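# Slide held gear down onto shaft, meshing with neighbours

## Task

The left gripper starts out holding a gear a little above the top of a shaft. Lower the gear onto the shaft until it sits fully down and level (perpendicular to the shaft axis), with its teeth engaged with the two gears on either side of it. Forcing or wedging it too hard counts as failure.

## Robot and tools

Robot: two six-joint arms, left_arm and right_arm, each ending in a two-finger gripper. Joint order for every arm, in commands and in result lists: waist (joint1), shoulder (joint2), elbow (joint3), wrist pitch (joint4), wrist yaw (joint5), wrist roll (joint6). Stated ranges in rad: waist -2.618 to 3.054, shoulder 0.000 to 3.142, elbow 0.000 to 3.142, wrist pitch -1.571 to 1.571, wrist yaw -1.571 to 1.571, wrist roll -2.094 to 2.094; real ends may differ by up to 0.059 rad.

Frames: the scene frame has its origin at table-top height midway between the arms, +z up, +x out across the table, left_arm on the +y side. Each arm's end_effector_position (m, the point between the finger pads just behind the tips) and end_effector_quat_wxyz are reported in that arm's own base frame. Left base sits near (+0.006, +0.304, -0.005), right near (-0.002, -0.271, -0.001). Fingers point along the gripper's +z and close along its y. Cameras: cam_high (fixed, scene frame), cam_left_wrist, cam_right_wrist (each in its arm's base frame), all 896x504.

Command row: exactly 14 numbers, one list covering both arms: left waist, shoulder, elbow, wrist pitch, wrist yaw, wrist roll, left opening, then the same seven for the right arm. The six joint numbers are offsets, scaled to [-1, 1], measured from the Joint targets as they stood when the action (or move) began, not from the previous row; 1.0 equals 2.224 rad for waist/shoulder/elbow and 8.485 rad for the three wrist joints. So a displacement of 0 keeps an arm where its targets are. The opening is absolute, -1 closed to +1 fully open (pad gap roughly 0 mm at -1, 18 at -0.5, 43 at 0, 69 at +0.5, 87 at +1). To keep holding the gear, resend the left gripper's current command every time; a 0 there would open it to about 43 mm.

execute_actions(actions, cameras): actions is a list of up to 15 rows per action, each row one 1/30 s step; a short table repeats its last row. An action that would push any joint more than 0.059 rad beyond its range is rejected for both arms. An empty actions list returns state plus all camera images.

move(target, speed, blend, opening_speed, blocking, cameras): target is one 14-number row or a list of up to 15 rows, all counted from the same starting Joint targets. speed is the top rate in rad/s of the joint with the farthest to go (0.01 to 12.57, default 0.5). blend in rad rounds corners between list targets. opening_speed changes the opening gradually (0.2 or more per second). The result adds a move: line such as done, off_target (resting more than 0.035 rad away, e.g. blocked by contact), moving, held or fault; limits=held means steps were withheld.

wait(seconds 0 to 10), stop() to brake a running move, zoom_image(camera, region [x0,y0,x1,y1] pixels, at most 504x504) for a close look, read_manual for licence texts, and finished_scene(scene) to end the scene (call nothing after it in that reply).

Results: Joint positions (rad, then gripper 0 closed to 1 open), Joint velocities ("within noise" when still), Joint targets (the base for the next offsets), Joint torques, grip_measured on the command scale, Tool commands, and notes like "joint sent to its limit", "joint command not followed", MOTOR HOT or OVER-TEMPERATURE FAULT.

Approach: look at the images, align the gear's bore over the shaft, then lower it slowly with small wrist/arm offsets while keeping the gripper closed on the gear. Watch torques and off_target results as signs of contact; if it binds, lift slightly, rotate a little so teeth line up, and try again rather than pressing. Once fully seated, open the gripper gently and withdraw straight up without dragging the gear.

Avoid: fast moves into contact, hard pressing or jamming, dropping the gear or releasing it while it moves, collisions between the arms, striking the bar, plate or rail behind the table, loads on the wrist-camera cables, and holding stretched poses too long (motors overheat).

Each tool is called after "Call:" by a JSON object that holds its "op" and its "data", one argument or row to a line.

## Session

Call:
{"op": "execute_actions", "data": {
  "actions": []
}}

Scene clock: 0.00 s.
left_arm: end_effector_position=(+0.2826, -0.1438, +0.1208) grip_measured=-0.512 end_effector_quat_wxyz=(-0.008, +0.859, +0.512, +0.005) | right_arm: end_effector_position=(+0.3825, +0.0000, +0.3605) grip_measured=+1.000 end_effector_quat_wxyz=(+0.707, +0.000, +0.707, +0.000)
Joint positions: left_arm=[-0.61 1.758 1.505 -1.329 -0.015 1.457 0.244] | right_arm=[0 1.047 1.047 0 0 0 1]
Joint velocities: within noise
Joint torques (N m): no reading
Heat: left arm: 30 °C; right arm: 29 °C.
Joint targets: left_arm=[-0.607 1.745 1.514 -1.335 -0.020 1.457] | right_arm=[0.000 1.042 1.060 0.010 -0.001 0.000]
Tool commands: left_gripper/opening=-1.0 right_gripper/opening=+1.0

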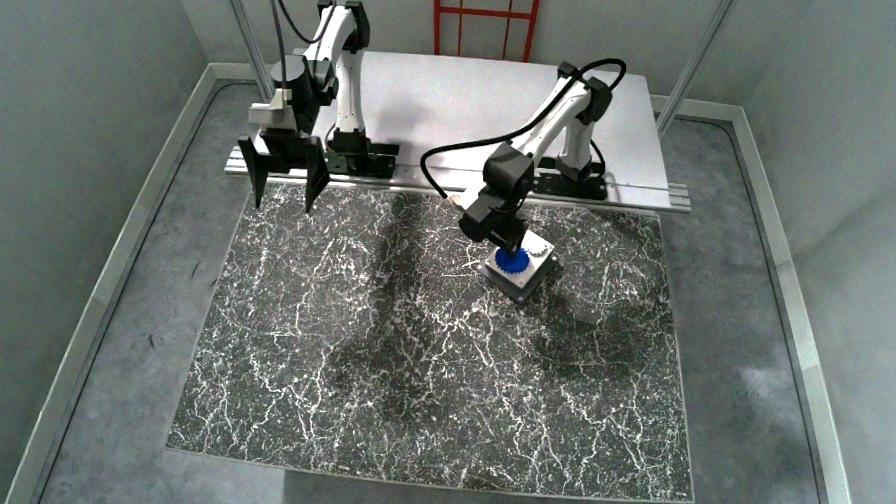

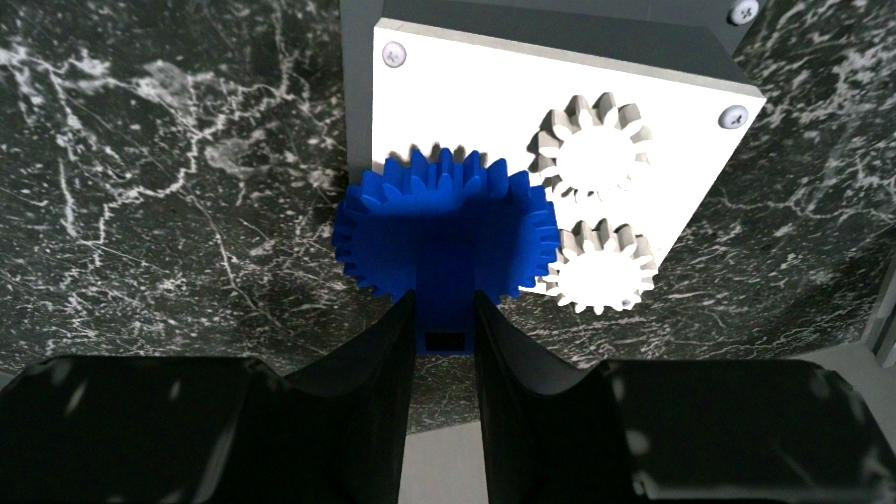

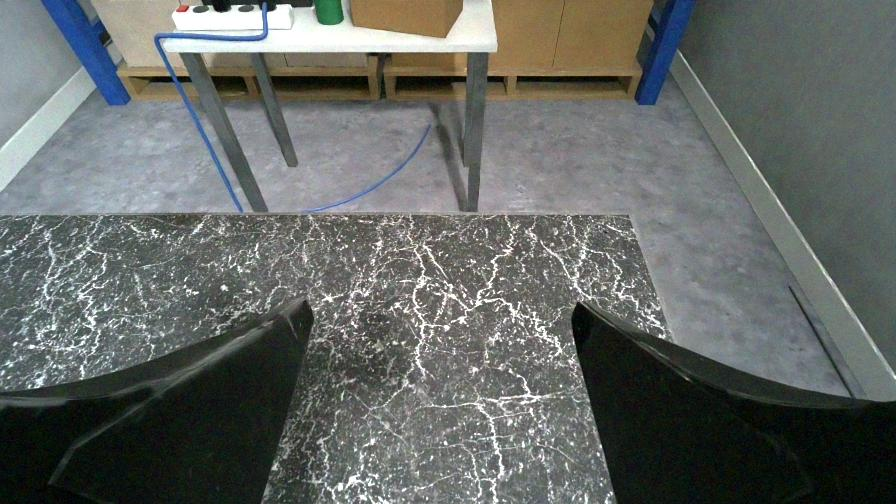

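Call:
{"op": "zoom_image", "data": {
  "camera": "cam_left_wrist",
  "region": [320, 60, 680, 380]
}}

Call:
{"op": "zoom_image", "data": {
  "camera": "cam_high",
  "region": [450, 210, 570, 310]
}}

Scaled by 1.400 from the camera's 896x504 image, which has a finer 1280x720 frame.

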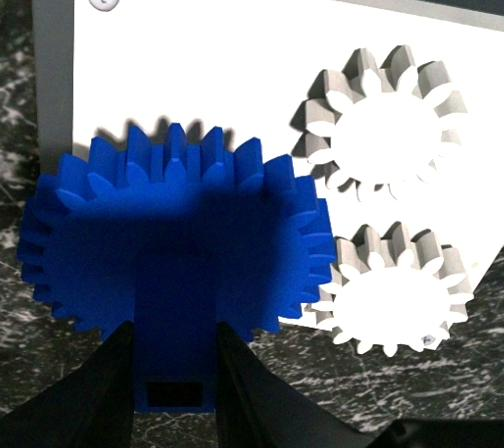

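Scaled by 4.200 from the camera's 896x504 image, which has a finer 1280x720 frame.

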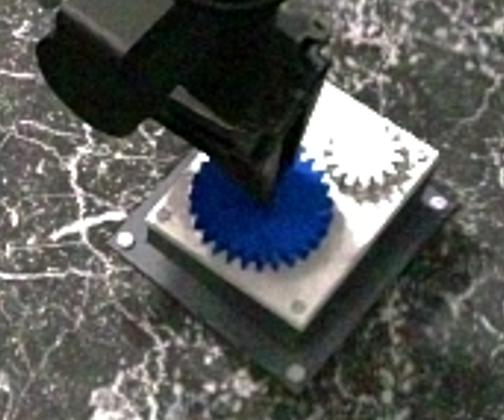

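Call:
{"op": "move", "data": {
  "target": [0,0.0045,0.0764,-0.01886,0,0,-1,0,0,0,0,0,0,1],
  "cameras": ["cam_left_wrist","cam_high"]
}}

Call:
{"op": "zoom_image", "data": {
  "camera": "cam_left_wrist",
  "region": [320, 60, 680, 380]
}}

Scene clock: 67.03 s.
left_arm: end_effector_position=(+0.2833, -0.1443, +0.1605) grip_measured=-0.512 end_effector_quat_wxyz=(-0.001, +0.859, +0.512, +0.007) | right_arm: end_effector_position=(+0.3825, +0.0000, +0.3605) grip_measured=+1.000 end_effector_quat_wxyz=(+0.707, +0.000, +0.707, +0.000)
Joint positions: left_arm=[-0.61 1.758 1.664 -1.473 -0.015 1.457 0.244] | right_arm=[0 1.047 1.047 0 0 0 1]
Joint torques (N m): left_arm=[0.1 -6.57 6.64 0.17 0.12 -0.03] | right_arm=[-0.25 -2.77 8.02 2.24 -0.07 0.09]
Heat: left arm: 35 °C; right arm: 36 °C.
Joint targets: left_arm=[-0.607 1.755 1.684 -1.494 -0.020 1.457] | right_arm=[0.000 1.042 1.060 0.010 -0.001 0.000]
move: done
camera_calibration:
cam_left_wrist: T_world_to_cam=[[-0.87751, 0.479458, -0.00984265, 0.31794], [0.287759, 0.542857, 0.788987, -0.110547], [0.383629, 0.689512, -0.614331, 0.230916], [0, 0, 0, 1]] pos_world=[0.22222, -0.251647, 0.232208]
Images, in order (width x height): cam_high 896x504, cam_left_wrist 896x504.

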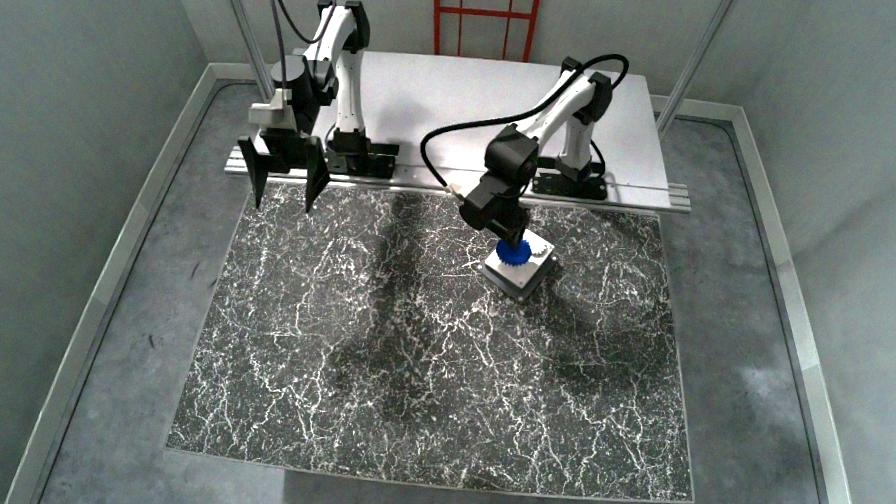

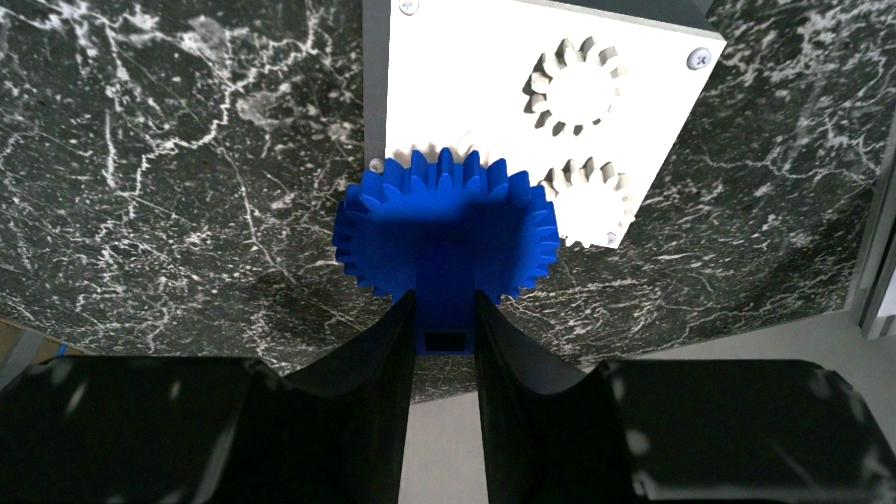

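Scaled by 1.400 from the camera's 896x504 image, which has a finer 1280x720 frame.

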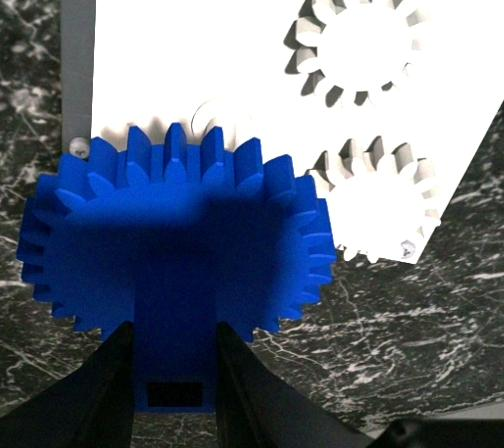

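Call:
{"op": "move", "data": {
  "target": [0,0.00764,0.0454,-0.0099,0,0,-1,0,0,0,0,0,0,1],
  "cameras": ["cam_left_wrist"]
}}

Call:
{"op": "zoom_image", "data": {
  "camera": "cam_left_wrist",
  "region": [360, 0, 660, 240]
}}

Call:
{"op": "zoom_image", "data": {
  "camera": "cam_left_wrist",
  "region": [320, 120, 570, 360]
}}

Scene clock: 75.07 s.
left_arm: end_effector_position=(+0.2825, -0.1437, +0.1851) grip_measured=-0.512 end_effector_quat_wxyz=(+0.005, +0.859, +0.512, +0.011) | right_arm: end_effector_position=(+0.3825, +0.0000, +0.3605) grip_measured=+1.000 end_effector_quat_wxyz=(+0.707, +0.000, +0.707, +0.000)
Joint positions: left_arm=[-0.61 1.758 1.763 -1.557 -0.015 1.457 0.244] | right_arm=[0 1.047 1.047 0 0 0 1]
Joint torques (N m): left_arm=[0.2 -5.05 6.72 0.2 0.11 -0.02] | right_arm=[-0.24 -2.76 8.02 2.24 -0.07 0.09]
Heat: left arm: 35 °C; right arm: 36 °C.
Joint targets: left_arm=[-0.607 1.772 1.785 -1.578 -0.020 1.457] | right_arm=[0.000 1.042 1.060 0.010 -0.001 0.000]
move: done
camera_calibration:
cam_left_wrist: T_world_to_cam=[[-0.877303, 0.479282, -0.0250657, 0.319861], [0.27784, 0.549772, 0.787753, -0.125974], [0.391336, 0.684134, -0.615481, 0.243132], [0, 0, 0, 1]] pos_world=[0.220469, -0.250381, 0.256897]
Images, in order (width x height): cam_left_wrist 896x504.

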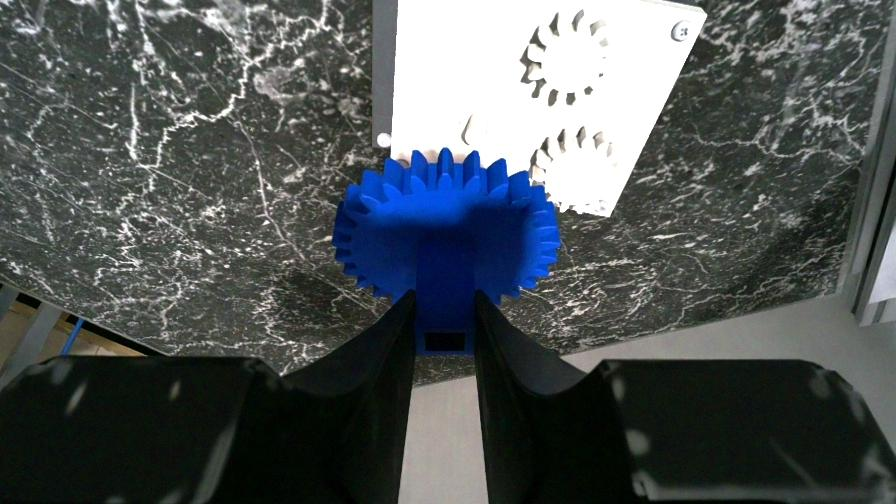

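Scaled by 1.680 from the camera's 896x504 image, which has a finer 1280x720 frame.

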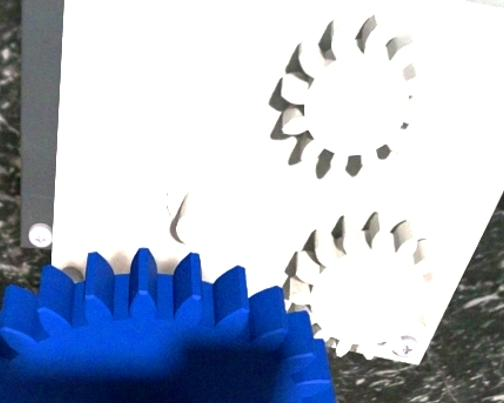

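Scaled by 2.016 from the camera's 896x504 image, which has a finer 1280x720 frame.

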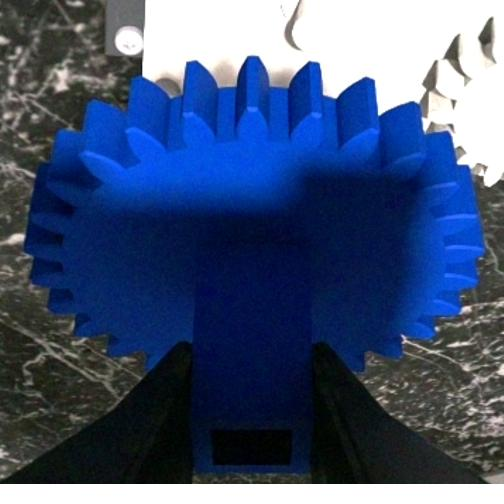

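Call:
{"op": "zoom_image", "data": {
  "camera": "cam_left_wrist",
  "region": [430, 90, 530, 160]
}}

Scaled by 5.040 from the camera's 896x504 image, which has a finer 1280x720 frame.

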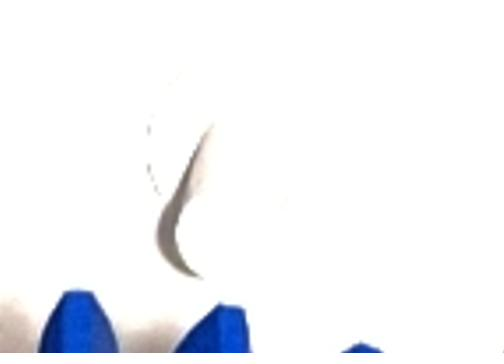

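Call:
{"op": "move", "data": {
  "target": [0.045,0,0,0,0,0,-1,0,0,0,0,0,0,1],
  "cameras": ["cam_left_wrist"]
}}

Call:
{"op": "zoom_image", "data": {
  "camera": "cam_left_wrist",
  "region": [420, 20, 560, 160]
}}

Scene clock: 100.80 s.
left_arm: end_effector_position=(+0.2948, -0.1158, +0.1851) grip_measured=-0.512 end_effector_quat_wxyz=(+0.005, +0.833, +0.553, +0.011) | right_arm: end_effector_position=(+0.3825, +0.0000, +0.3605) grip_measured=+1.000 end_effector_quat_wxyz=(+0.707, +0.000, +0.707, +0.000)
Joint positions: left_arm=[-0.513 1.758 1.763 -1.557 -0.015 1.457 0.244] | right_arm=[0 1.047 1.047 0 0 0 1]
Joint torques (N m): left_arm=[0.31 -5.12 6.71 0.17 0.09 -0.01] | right_arm=[-0.24 -2.77 8.02 2.24 -0.07 0.09]
Heat: left arm: 35 °C; right arm: 37 °C.
Joint targets: left_arm=[-0.507 1.772 1.785 -1.578 -0.020 1.457] | right_arm=[0.000 1.042 1.060 0.010 -0.001 0.000]
move: done
camera_calibration:
cam_left_wrist: T_world_to_cam=[[-0.919437, 0.392492, -0.024215, 0.319606], [0.224128, 0.573641, 0.787847, -0.126205], [0.323114, 0.718948, -0.615395, 0.243304], [0, 0, 0, 1]] pos_world=[0.243529, -0.22797, 0.256898]
Images, in order (width x height): cam_left_wrist 896x504.

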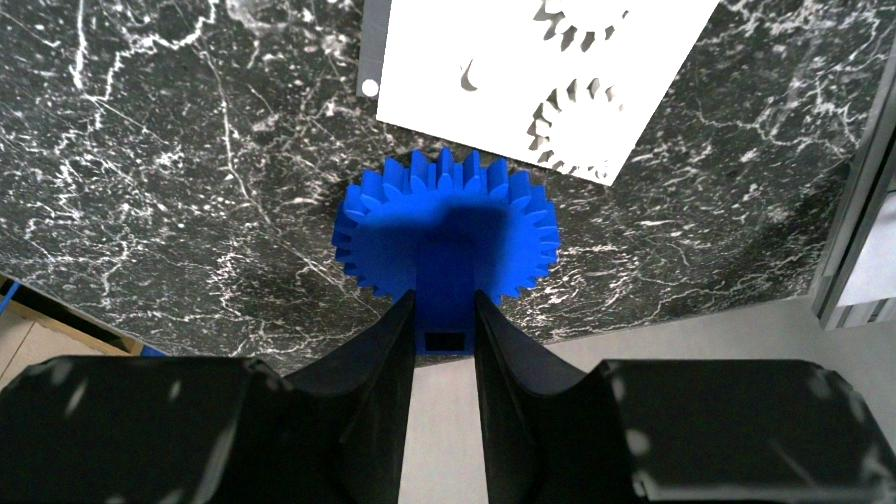

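Scaled by 3.600 from the camera's 896x504 image, which has a finer 1280x720 frame.

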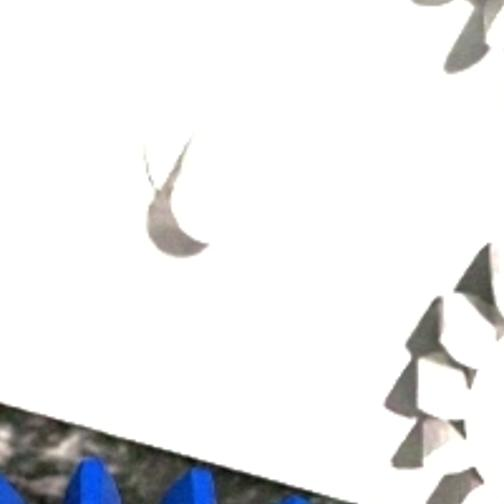

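Call:
{"op": "move", "data": {
  "target": [0,-0.009,-0.0728,0.01674,0,0,-1,0,0,0,0,0,0,1],
  "cameras": ["cam_left_wrist"]
}}

Call:
{"op": "zoom_image", "data": {
  "camera": "cam_left_wrist",
  "region": [420, 60, 540, 170]
}}

Call:
{"op": "zoom_image", "data": {
  "camera": "cam_left_wrist",
  "region": [360, 0, 700, 270]
}}

Scene clock: 119.80 s.
left_arm: end_effector_position=(+0.2947, -0.1156, +0.1516) grip_measured=-0.512 end_effector_quat_wxyz=(-0.007, +0.833, +0.553, +0.005) | right_arm: end_effector_position=(+0.3825, +0.0000, +0.3605) grip_measured=+1.000 end_effector_quat_wxyz=(+0.707, +0.000, +0.707, +0.000)
Joint positions: left_arm=[-0.513 1.758 1.627 -1.447 -0.015 1.457 0.244] | right_arm=[0 1.047 1.047 0 0 0 1]
Joint torques (N m): left_arm=[0.4 -6.74 4.77 0.45 0.12 -0.02] | right_arm=[-0.24 -2.77 8.02 2.24 -0.07 0.09]
Heat: left arm: 35 °C; right arm: 37 °C.
Joint targets: left_arm=[-0.507 1.752 1.623 -1.437 -0.020 1.457] | right_arm=[0.000 1.042 1.060 0.010 -0.001 0.000]
move: done
camera_calibration:
cam_left_wrist: T_world_to_cam=[[-0.919665, 0.392702, 0.000754207, 0.314786], [0.24133, 0.563651, 0.789973, -0.106482], [0.309799, 0.726693, -0.613141, 0.227086], [0, 0, 0, 1]] pos_world=[0.244844, -0.228621, 0.223117]
Images, in order (width x height): cam_left_wrist 896x504.

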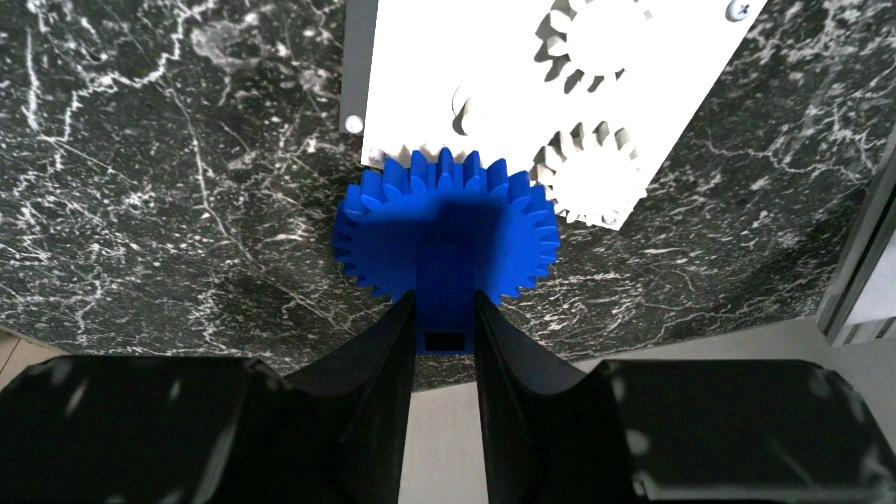

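Scaled by 4.200 from the camera's 896x504 image, which has a finer 1280x720 frame.

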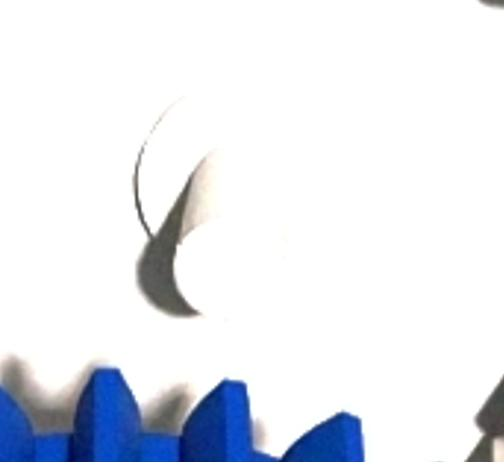

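Scaled by 1.482 from the camera's 896x504 image, which has a finer 1280x720 frame.

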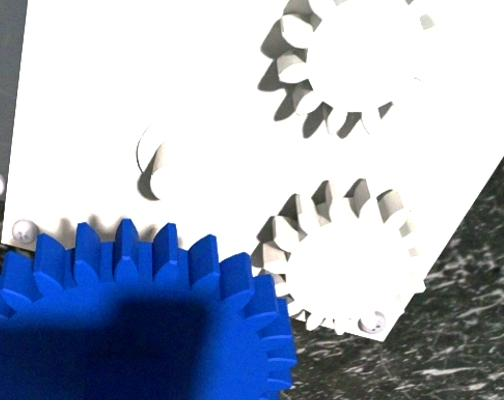

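Call:
{"op": "execute_actions", "data": {
  "actions": []
}}

Call:
{"op": "zoom_image", "data": {
  "camera": "cam_high",
  "region": [475, 215, 575, 315]
}}

Scene clock: 210.73 s.
left_arm: end_effector_position=(+0.2947, -0.1156, +0.1516) grip_measured=-0.512 end_effector_quat_wxyz=(-0.007, +0.833, +0.553, +0.005) | right_arm: end_effector_position=(+0.3825, +0.0000, +0.3605) grip_measured=+1.000 end_effector_quat_wxyz=(+0.707, +0.000, +0.707, +0.000)
Joint positions: left_arm=[-0.513 1.758 1.627 -1.447 -0.015 1.457 0.244] | right_arm=[0 1.047 1.047 0 0 0 1]
Joint velocities: within noise
Joint torques (N m): left_arm=[0.49 -6.79 4.68 0.46 0.12 -0.04] | right_arm=[-0.24 -2.76 8.02 2.24 -0.07 0.09]
Heat: left arm: 36 °C; right arm: 39 °C.
Joint targets: left_arm=[-0.507 1.752 1.623 -1.437 -0.020 1.457] | right_arm=[0.000 1.042 1.060 0.010 -0.001 0.000]
Tool commands: left_gripper/opening=-1.0 right_gripper/opening=+1.0
camera_calibration:
cam_left_wrist: T_world_to_cam=[[-0.919684, 0.39266, 0.000337962, 0.315007], [0.241004, 0.563797, 0.789969, -0.106336], [0.309998, 0.726603, -0.613147, 0.22706], [0, 0, 0, 1]] pos_world=[0.244946, -0.228721, 0.223116]

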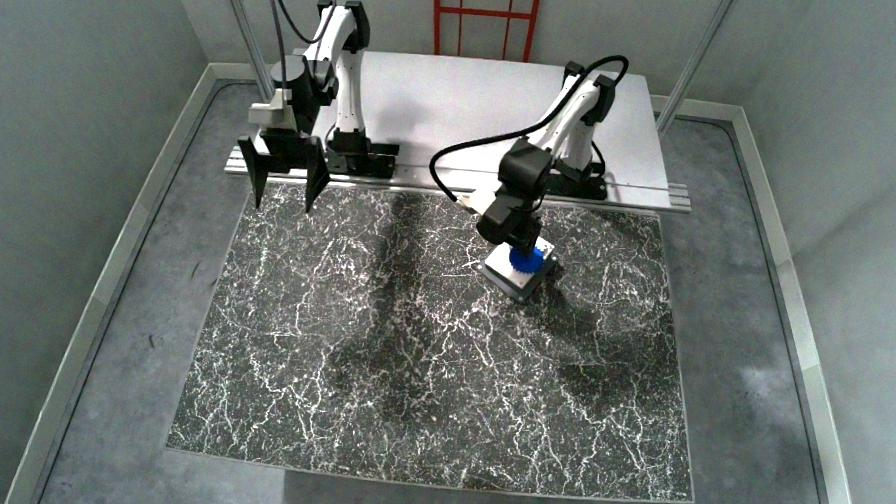

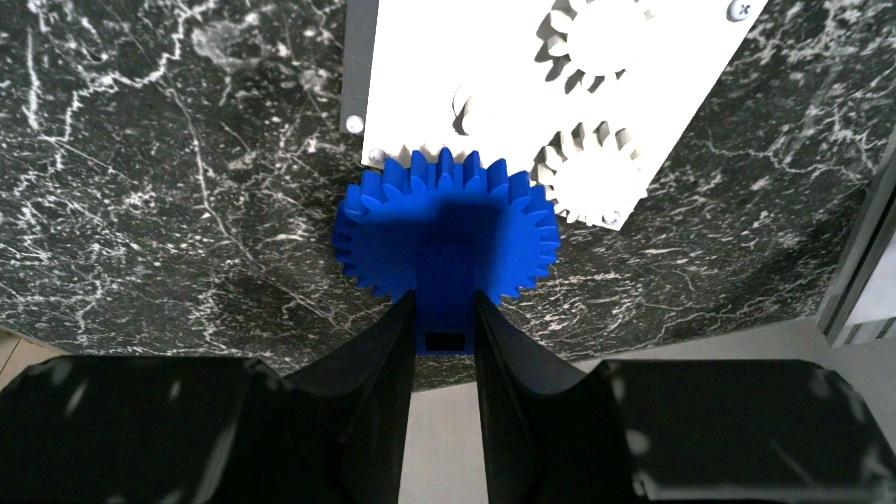

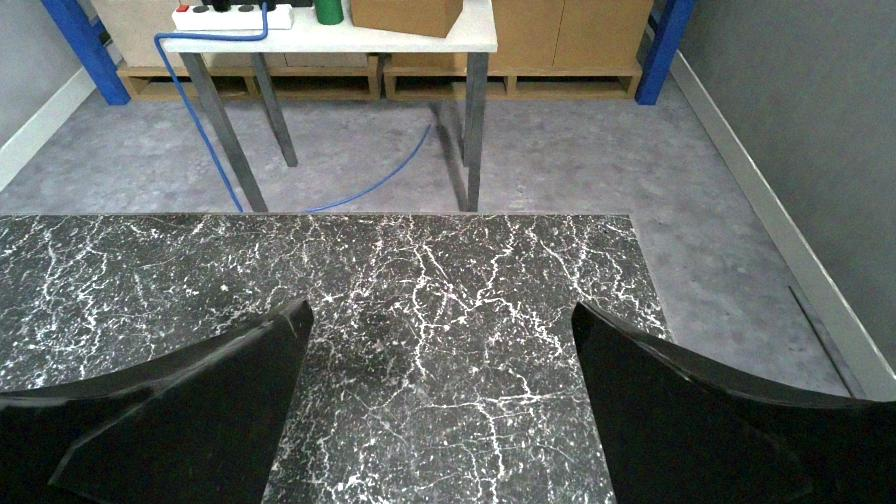

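Scaled by 5.040 from the camera's 896x504 image, which has a finer 1280x720 frame.

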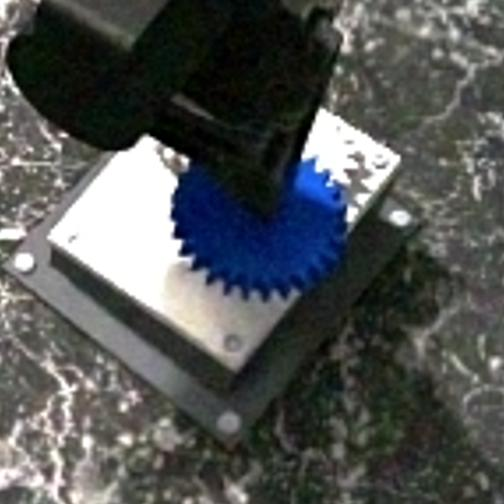

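Call:
{"op": "move", "data": {
  "target": [0.018,-0.0027,-0.0384,0.00937,0,0,-1,0,0,0,0,0,0,1],
  "cameras": ["cam_left_wrist"]
}}

Call:
{"op": "zoom_image", "data": {
  "camera": "cam_left_wrist",
  "region": [420, 60, 540, 170]
}}

Call:
{"op": "zoom_image", "data": {
  "camera": "cam_left_wrist",
  "region": [340, 0, 700, 250]
}}

Scene clock: 241.07 s.
left_arm: end_effector_position=(+0.2988, -0.1046, +0.1303) grip_measured=-0.512 end_effector_quat_wxyz=(-0.009, +0.823, +0.568, +0.004) | right_arm: end_effector_position=(+0.3825, +0.0000, +0.3605) grip_measured=+1.000 end_effector_quat_wxyz=(+0.707, +0.000, +0.707, +0.000)
Joint positions: left_arm=[-0.476 1.758 1.543 -1.368 -0.015 1.457 0.244] | right_arm=[0 1.047 1.047 0 0 0 1]
Joint torques (N m): left_arm=[0.69 -7.32 4.71 0.47 0.13 -0.04] | right_arm=[-0.24 -2.76 8.02 2.24 -0.07 0.1]
Heat: left arm: 36 °C; right arm: 40 °C.
Joint targets: left_arm=[-0.467 1.746 1.537 -1.357 -0.020 1.457] | right_arm=[0.000 1.042 1.060 0.010 -0.001 0.000]
move: done
camera_calibration:
cam_left_wrist: T_world_to_cam=[[-0.933562, 0.358366, 0.00602119, 0.314212], [0.224, 0.570252, 0.79034, -0.0909927], [0.279797, 0.73918, -0.612639, 0.214968], [0, 0, 0, 1]] pos_world=[0.253571, -0.219614, 0.201721]
Images, in order (width x height): cam_left_wrist 896x504.

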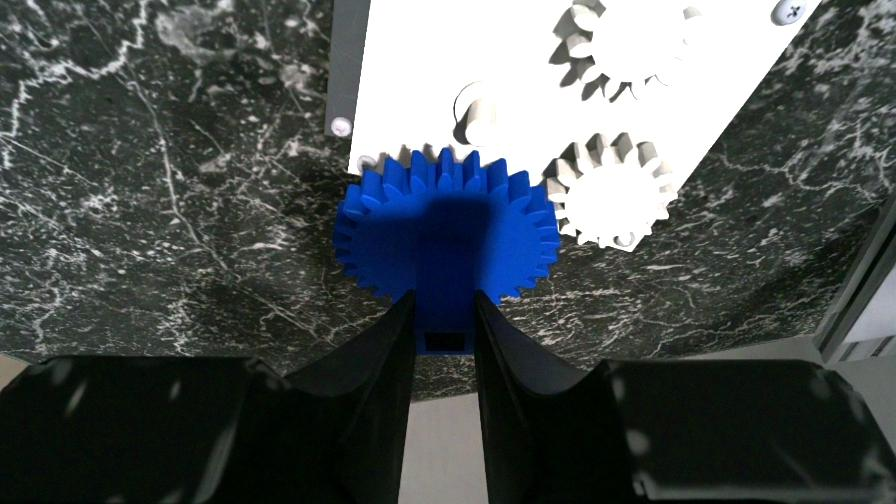

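Scaled by 4.200 from the camera's 896x504 image, which has a finer 1280x720 frame.

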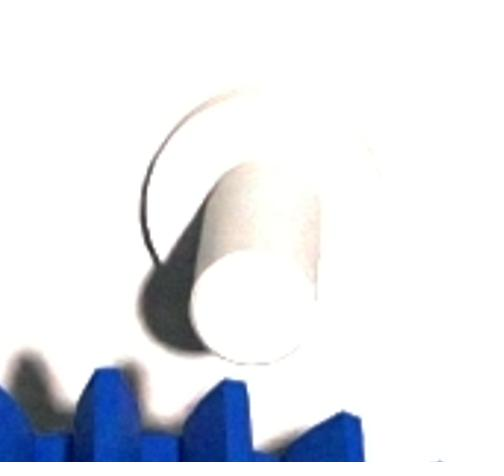

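Scaled by 1.400 from the camera's 896x504 image, which has a finer 1280x720 frame.

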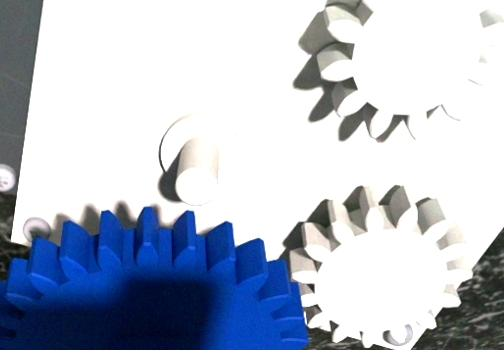

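Call:
{"op": "zoom_image", "data": {
  "camera": "cam_left_wrist",
  "region": [450, 70, 520, 155]
}}

Call:
{"op": "zoom_image", "data": {
  "camera": "cam_left_wrist",
  "region": [320, 140, 570, 370]
}}

Scaled by 5.929 from the camera's 896x504 image, which has a finer 1280x720 frame.

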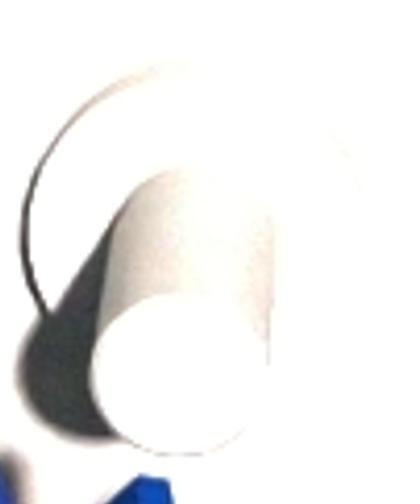

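Scaled by 2.016 from the camera's 896x504 image, which has a finer 1280x720 frame.

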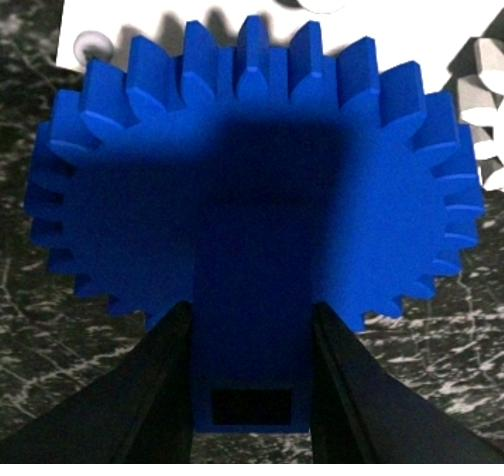

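Call:
{"op": "zoom_image", "data": {
  "camera": "cam_left_wrist",
  "region": [540, 120, 690, 255]
}}

Call:
{"op": "zoom_image", "data": {
  "camera": "cam_left_wrist",
  "region": [540, 0, 720, 130]
}}

Scaled by 3.360 from the camera's 896x504 image, which has a finer 1280x720 frame.

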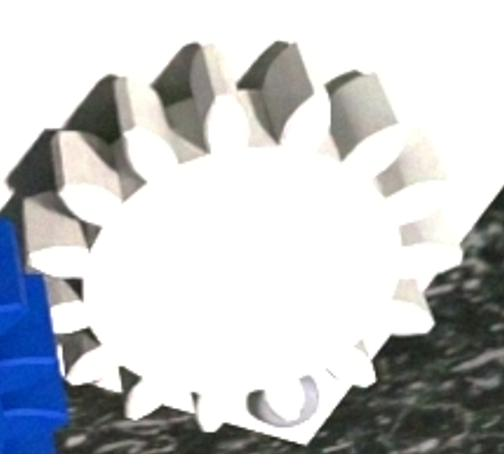

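Scaled by 2.800 from the camera's 896x504 image, which has a finer 1280x720 frame.

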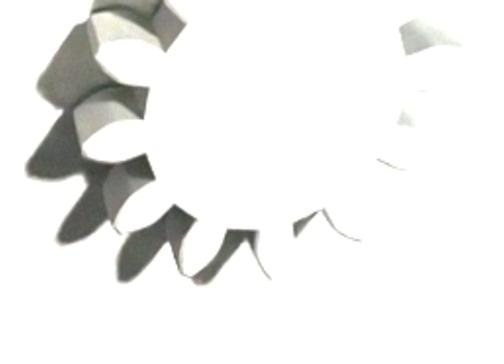

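Call:
{"op": "move", "data": {
  "target": [
    [0,0.0544,0.0742,-0.02098,0,0,-1,0,0,0,0,0,0,1],
    [-0.0598,0.0544,0.0742,-0.02098,-0.02121,-0.0008,-1,0,0,0,0,0,0,1]
  ],
  "blend": 0.05,
  "cameras": ["cam_left_wrist","cam_high"]
}}

Call:
{"op": "zoom_image", "data": {
  "camera": "cam_left_wrist",
  "region": [340, 0, 700, 250]
}}

Scene clock: 387.27 s.
left_arm: end_effector_position=(+0.2992, -0.1178, +0.1468) grip_measured=-0.512 end_effector_quat_wxyz=(-0.089, +0.855, +0.508, +0.059) | right_arm: end_effector_position=(+0.3825, +0.0000, +0.3605) grip_measured=+1.000 end_effector_quat_wxyz=(+0.707, +0.000, +0.707, +0.000)
Joint positions: left_arm=[-0.602 1.853 1.68 -1.512 -0.182 1.457 0.244] | right_arm=[0 1.047 1.047 0 0 0 1]
Joint torques (N m): left_arm=[0.02 -5.75 6.71 -0.06 -0.13 -0.09] | right_arm=[-0.24 -2.76 8.01 2.24 -0.06 0.09]
Heat: left arm: 38 °C; right arm: 42 °C.
Joint targets: left_arm=[-0.600 1.867 1.702 -1.535 -0.200 1.451] | right_arm=[0.000 1.042 1.060 0.010 -0.001 0.000]
move: done
camera_calibration:
cam_left_wrist: T_world_to_cam=[[-0.876678, 0.472747, 0.0891407, 0.303434], [0.28983, 0.371125, 0.882193, -0.153199], [0.383972, 0.799235, -0.462373, 0.188551], [0, 0, 0, 1]] pos_world=[0.238017, -0.237288, 0.195284]
Images, in order (width x height): cam_high 896x504, cam_left_wrist 896x504.

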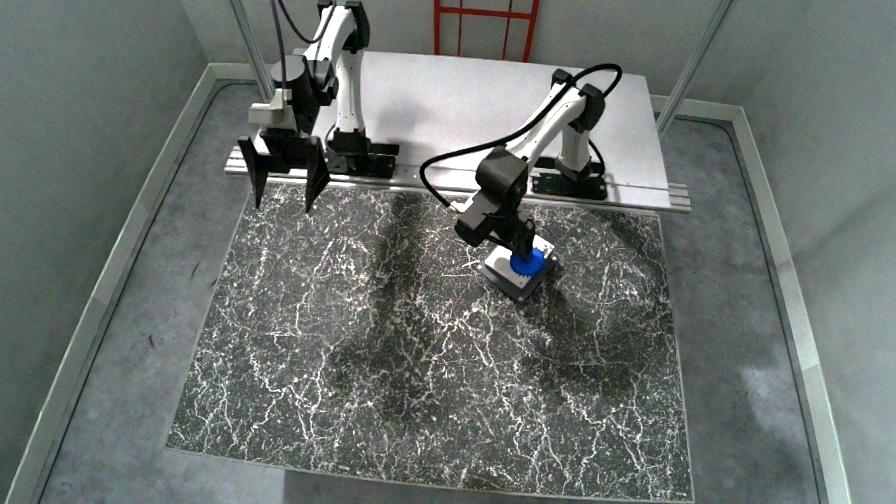

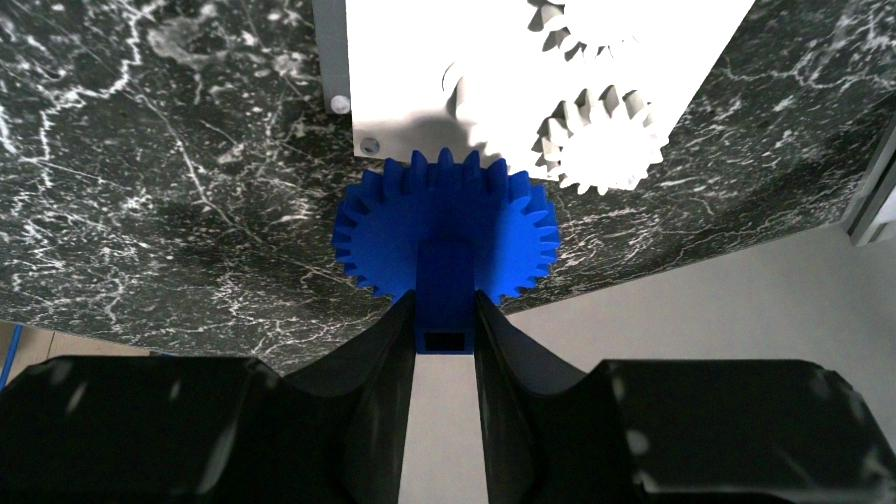

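Scaled by 1.400 from the camera's 896x504 image, which has a finer 1280x720 frame.

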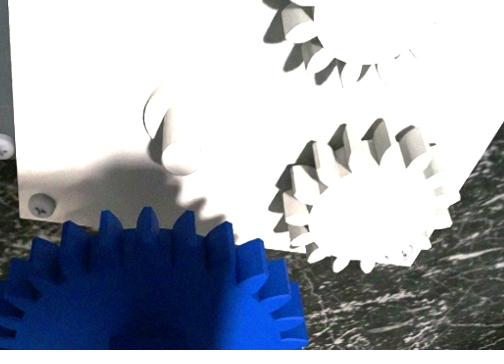

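Call:
{"op": "zoom_image", "data": {
  "camera": "cam_left_wrist",
  "region": [430, 50, 530, 150]
}}

Call:
{"op": "zoom_image", "data": {
  "camera": "cam_left_wrist",
  "region": [520, 60, 680, 200]
}}

Scaled by 5.040 from the camera's 896x504 image, which has a finer 1280x720 frame.

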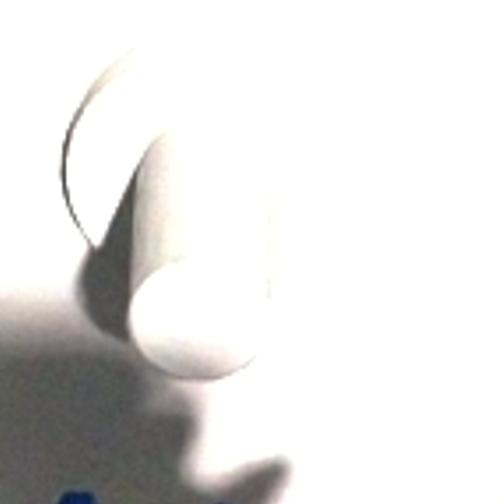

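Scaled by 3.150 from the camera's 896x504 image, which has a finer 1280x720 frame.

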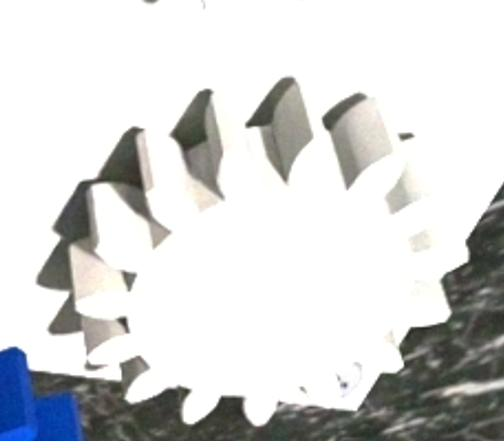

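Call:
{"op": "move", "data": {
  "target": [-0.0533,0.0140,-0.0126,-0.0010,-0.0006,-0.0131,-1,0,0,0,0,0,0,1],
  "speed": 0.3,
  "cameras": ["cam_left_wrist"]
}}

Call:
{"op": "zoom_image", "data": {
  "camera": "cam_left_wrist",
  "region": [320, 30, 680, 340]
}}

Scene clock: 491.87 s.
left_arm: end_effector_position=(+0.2799, -0.1481, +0.1389) grip_measured=-0.512 end_effector_quat_wxyz=(-0.101, +0.858, +0.500, +0.065) | right_arm: end_effector_position=(+0.3825, +0.0000, +0.3605) grip_measured=+1.000 end_effector_quat_wxyz=(+0.707, +0.000, +0.707, +0.000)
Joint positions: left_arm=[-0.718 1.884 1.68 -1.519 -0.188 1.354 0.244] | right_arm=[0 1.047 1.047 0 0 0 1]
Joint torques (N m): left_arm=[-0.18 -5.97 4.49 -0.12 -0.15 -0.2] | right_arm=[-0.24 -2.77 8.02 2.24 -0.06 0.09]
Heat: left arm: 37 °C; right arm: 42 °C.
Joint targets: left_arm=[-0.719 1.898 1.674 -1.544 -0.205 1.339] | right_arm=[0.000 1.042 1.060 0.010 -0.001 0.000]
move: done
camera_calibration:
cam_left_wrist: T_world_to_cam=[[-0.86845, 0.484453, 0.105357, 0.298753], [0.298985, 0.34225, 0.890771, -0.137472], [0.395478, 0.80509, -0.442071, 0.211422], [0, 0, 0, 1]] pos_world=[0.216942, -0.267896, 0.184444]
Images, in order (width x height): cam_left_wrist 896x504.

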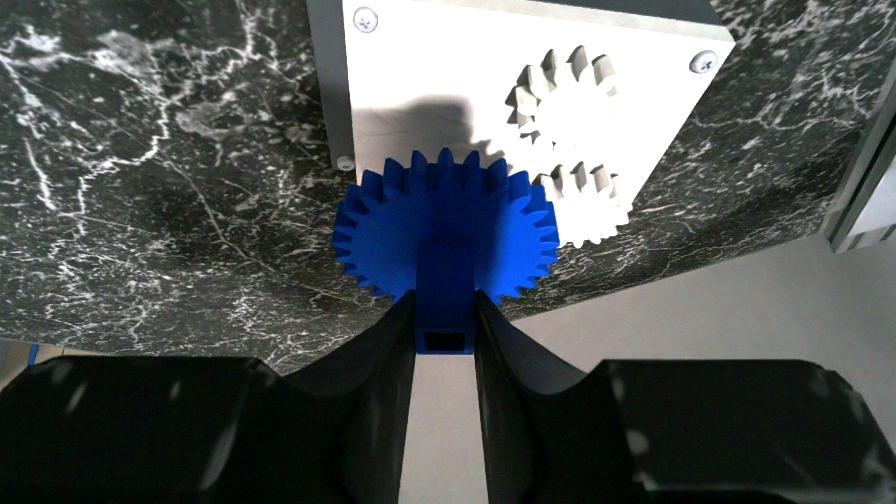

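Scaled by 1.400 from the camera's 896x504 image, which has a finer 1280x720 frame.

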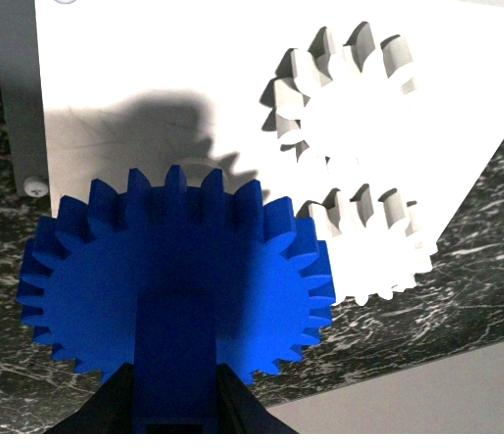

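Call:
{"op": "move", "data": {
  "target": [0,0.0097,0.0057,-0.00424,-0.0008,0,-1,0,0,0,0,0,0,1],
  "speed": 0.2,
  "cameras": ["cam_left_wrist"]
}}

Call:
{"op": "zoom_image", "data": {
  "camera": "cam_left_wrist",
  "region": [320, 30, 680, 340]
}}

Scene clock: 524.83 s.
left_arm: end_effector_position=(+0.2750, -0.1423, +0.1352) grip_measured=-0.512 end_effector_quat_wxyz=(-0.129, +0.857, +0.496, +0.059) | right_arm: end_effector_position=(+0.3825, +0.0000, +0.3605) grip_measured=+1.000 end_effector_quat_wxyz=(+0.707, +0.000, +0.707, +0.000)
Joint positions: left_arm=[-0.718 1.905 1.68 -1.554 -0.194 1.354 0.244] | right_arm=[0 1.047 1.047 0 0 0 1]
Joint torques (N m): left_arm=[-0.18 -5.96 5.41 -0.23 -0.14 -0.17] | right_arm=[-0.24 -2.76 8.02 2.24 -0.06 0.09]
Heat: left arm: 35 °C; right arm: 43 °C.
Joint targets: left_arm=[-0.719 1.920 1.687 -1.579 -0.212 1.340] | right_arm=[0.000 1.042 1.060 0.010 -0.001 0.000]
move: done
camera_calibration:
cam_left_wrist: T_world_to_cam=[[-0.863076, 0.479744, 0.157942, 0.282727], [0.332852, 0.305056, 0.892273, -0.149528], [0.379881, 0.822671, -0.42297, 0.211303], [0, 0, 0, 1]] pos_world=[0.213515, -0.263855, 0.17814]
Images, in order (width x height): cam_left_wrist 896x504.

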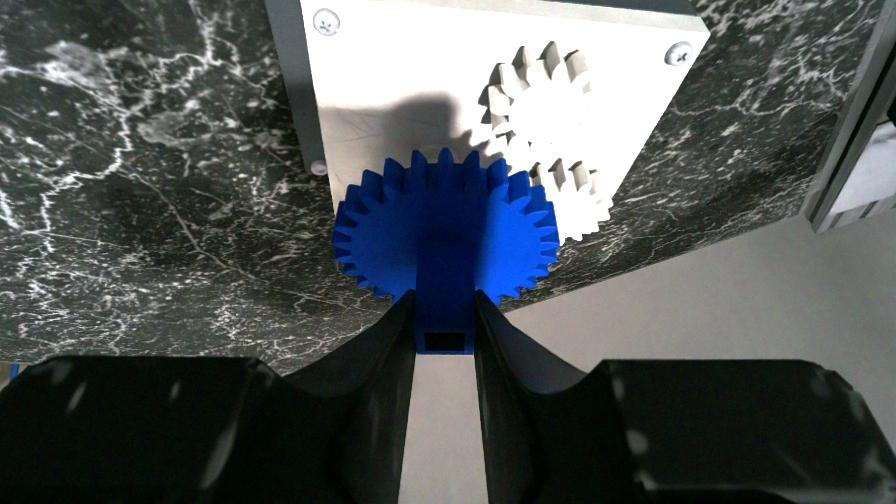

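Scaled by 1.400 from the camera's 896x504 image, which has a finer 1280x720 frame.

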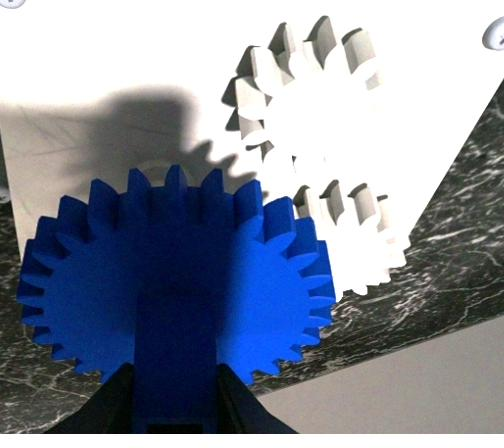

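Call:
{"op": "move", "data": {
  "target": [0.0023,0.0002,-0.0082,0.00315,0,0,-1,0,0,0,0,0,0,1],
  "speed": 0.1,
  "cameras": ["cam_left_wrist"]
}}

Call:
{"op": "zoom_image", "data": {
  "camera": "cam_left_wrist",
  "region": [320, 30, 680, 340]
}}

Scene clock: 549.77 s.
left_arm: end_effector_position=(+0.2741, -0.1416, +0.1344) grip_measured=-0.512 end_effector_quat_wxyz=(-0.131, +0.857, +0.495, +0.058) | right_arm: end_effector_position=(+0.3825, +0.0000, +0.3605) grip_measured=+1.000 end_effector_quat_wxyz=(+0.707, +0.000, +0.707, +0.000)
Joint positions: left_arm=[-0.718 1.905 1.675 -1.554 -0.194 1.354 0.244] | right_arm=[0 1.047 1.047 0 0 0 1]
Joint torques (N m): left_arm=[0.29 -5.94 4.33 0.03 -0.14 -0.17] | right_arm=[-0.24 -2.76 8.02 2.24 -0.07 0.09]
Heat: left arm: 35 °C; right arm: 43 °C.
Joint targets: left_arm=[-0.714 1.920 1.669 -1.553 -0.211 1.340] | right_arm=[0.000 1.042 1.060 0.010 -0.001 0.000]
move: done
camera_calibration:
cam_left_wrist: T_world_to_cam=[[-0.862495, 0.479189, 0.162729, 0.28096], [0.336149, 0.302106, 0.89204, -0.149973], [0.378295, 0.824081, -0.421644, 0.211045], [0, 0, 0, 1]] pos_world=[0.212903, -0.263243, 0.177048]
Images, in order (width x height): cam_left_wrist 896x504.

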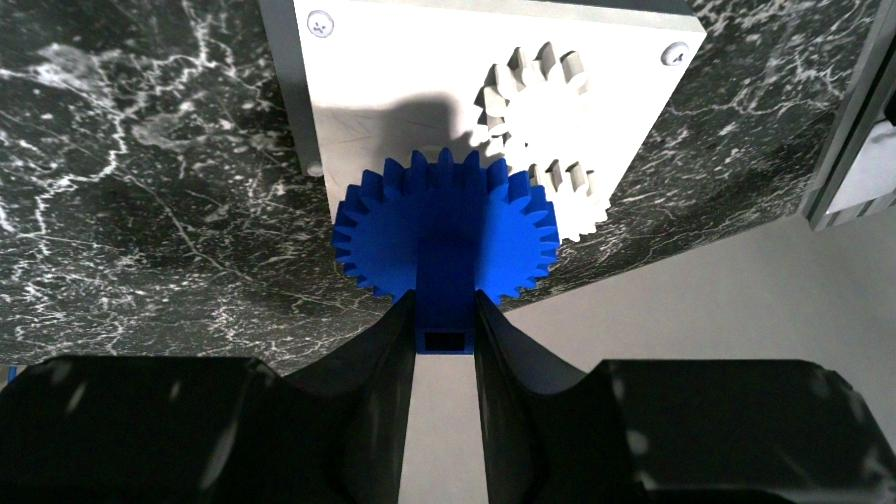

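Scaled by 1.400 from the camera's 896x504 image, which has a finer 1280x720 frame.

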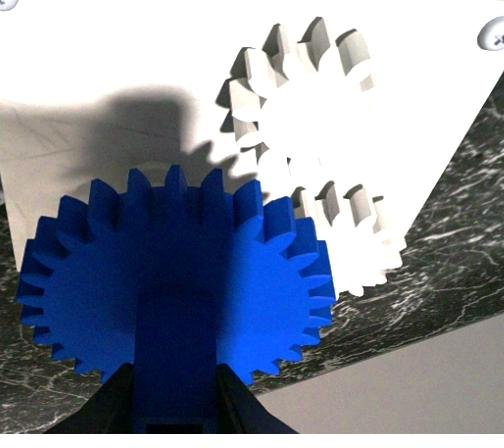

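Call:
{"op": "move", "data": {
  "target": [0.0013,0,-0.0090,0.00483,0,0,-1,0,0,0,0,0,0,1],
  "speed": 0.1,
  "cameras": ["cam_left_wrist"]
}}

Call:
{"op": "zoom_image", "data": {
  "camera": "cam_left_wrist",
  "region": [320, 30, 680, 340]
}}

Scene clock: 567.40 s.
left_arm: end_effector_position=(+0.2769, -0.1439, +0.1285) grip_measured=-0.512 end_effector_quat_wxyz=(-0.124, +0.857, +0.496, +0.061) | right_arm: end_effector_position=(+0.3825, +0.0000, +0.3605) grip_measured=+1.000 end_effector_quat_wxyz=(+0.707, +0.000, +0.707, +0.000)
Joint positions: left_arm=[-0.718 1.905 1.655 -1.519 -0.194 1.354 0.244] | right_arm=[0 1.047 1.047 0 0 0 1]
Joint torques (N m): left_arm=[0.57 -5.91 4.3 0.12 -0.14 -0.16] | right_arm=[-0.24 -2.76 8.01 2.24 -0.07 0.09]
Heat: left arm: 35 °C; right arm: 43 °C.
Joint targets: left_arm=[-0.711 1.920 1.649 -1.512 -0.212 1.340] | right_arm=[0.000 1.042 1.060 0.010 -0.001 0.000]
move: done
camera_calibration:
cam_left_wrist: T_world_to_cam=[[-0.864367, 0.480737, 0.147521, 0.288125], [0.325386, 0.311026, 0.892965, -0.140782], [0.383399, 0.819851, -0.425265, 0.207906], [0, 0, 0, 1]] pos_world=[0.215143, -0.265177, 0.171624]
Images, in order (width x height): cam_left_wrist 896x504.

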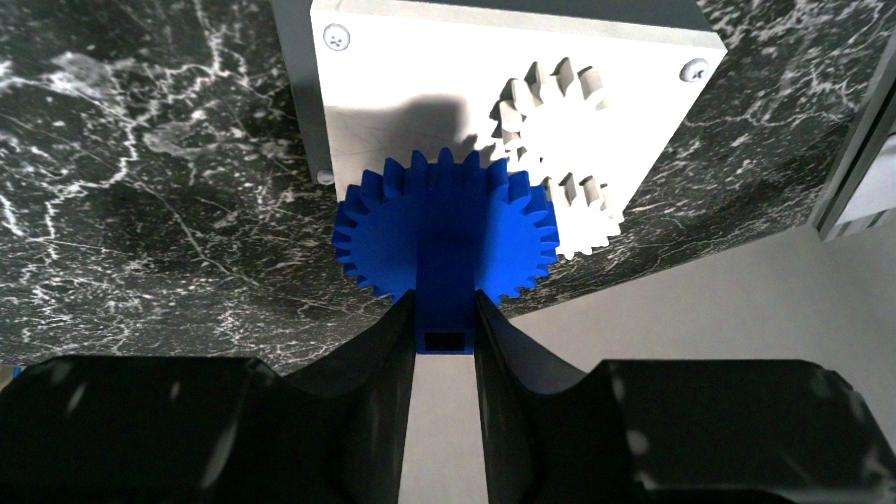

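Scaled by 1.400 from the camera's 896x504 image, which has a finer 1280x720 frame.

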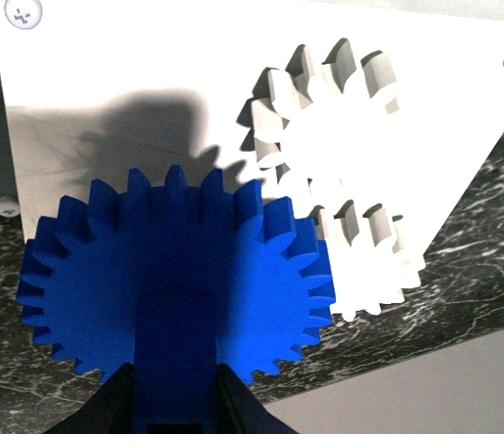

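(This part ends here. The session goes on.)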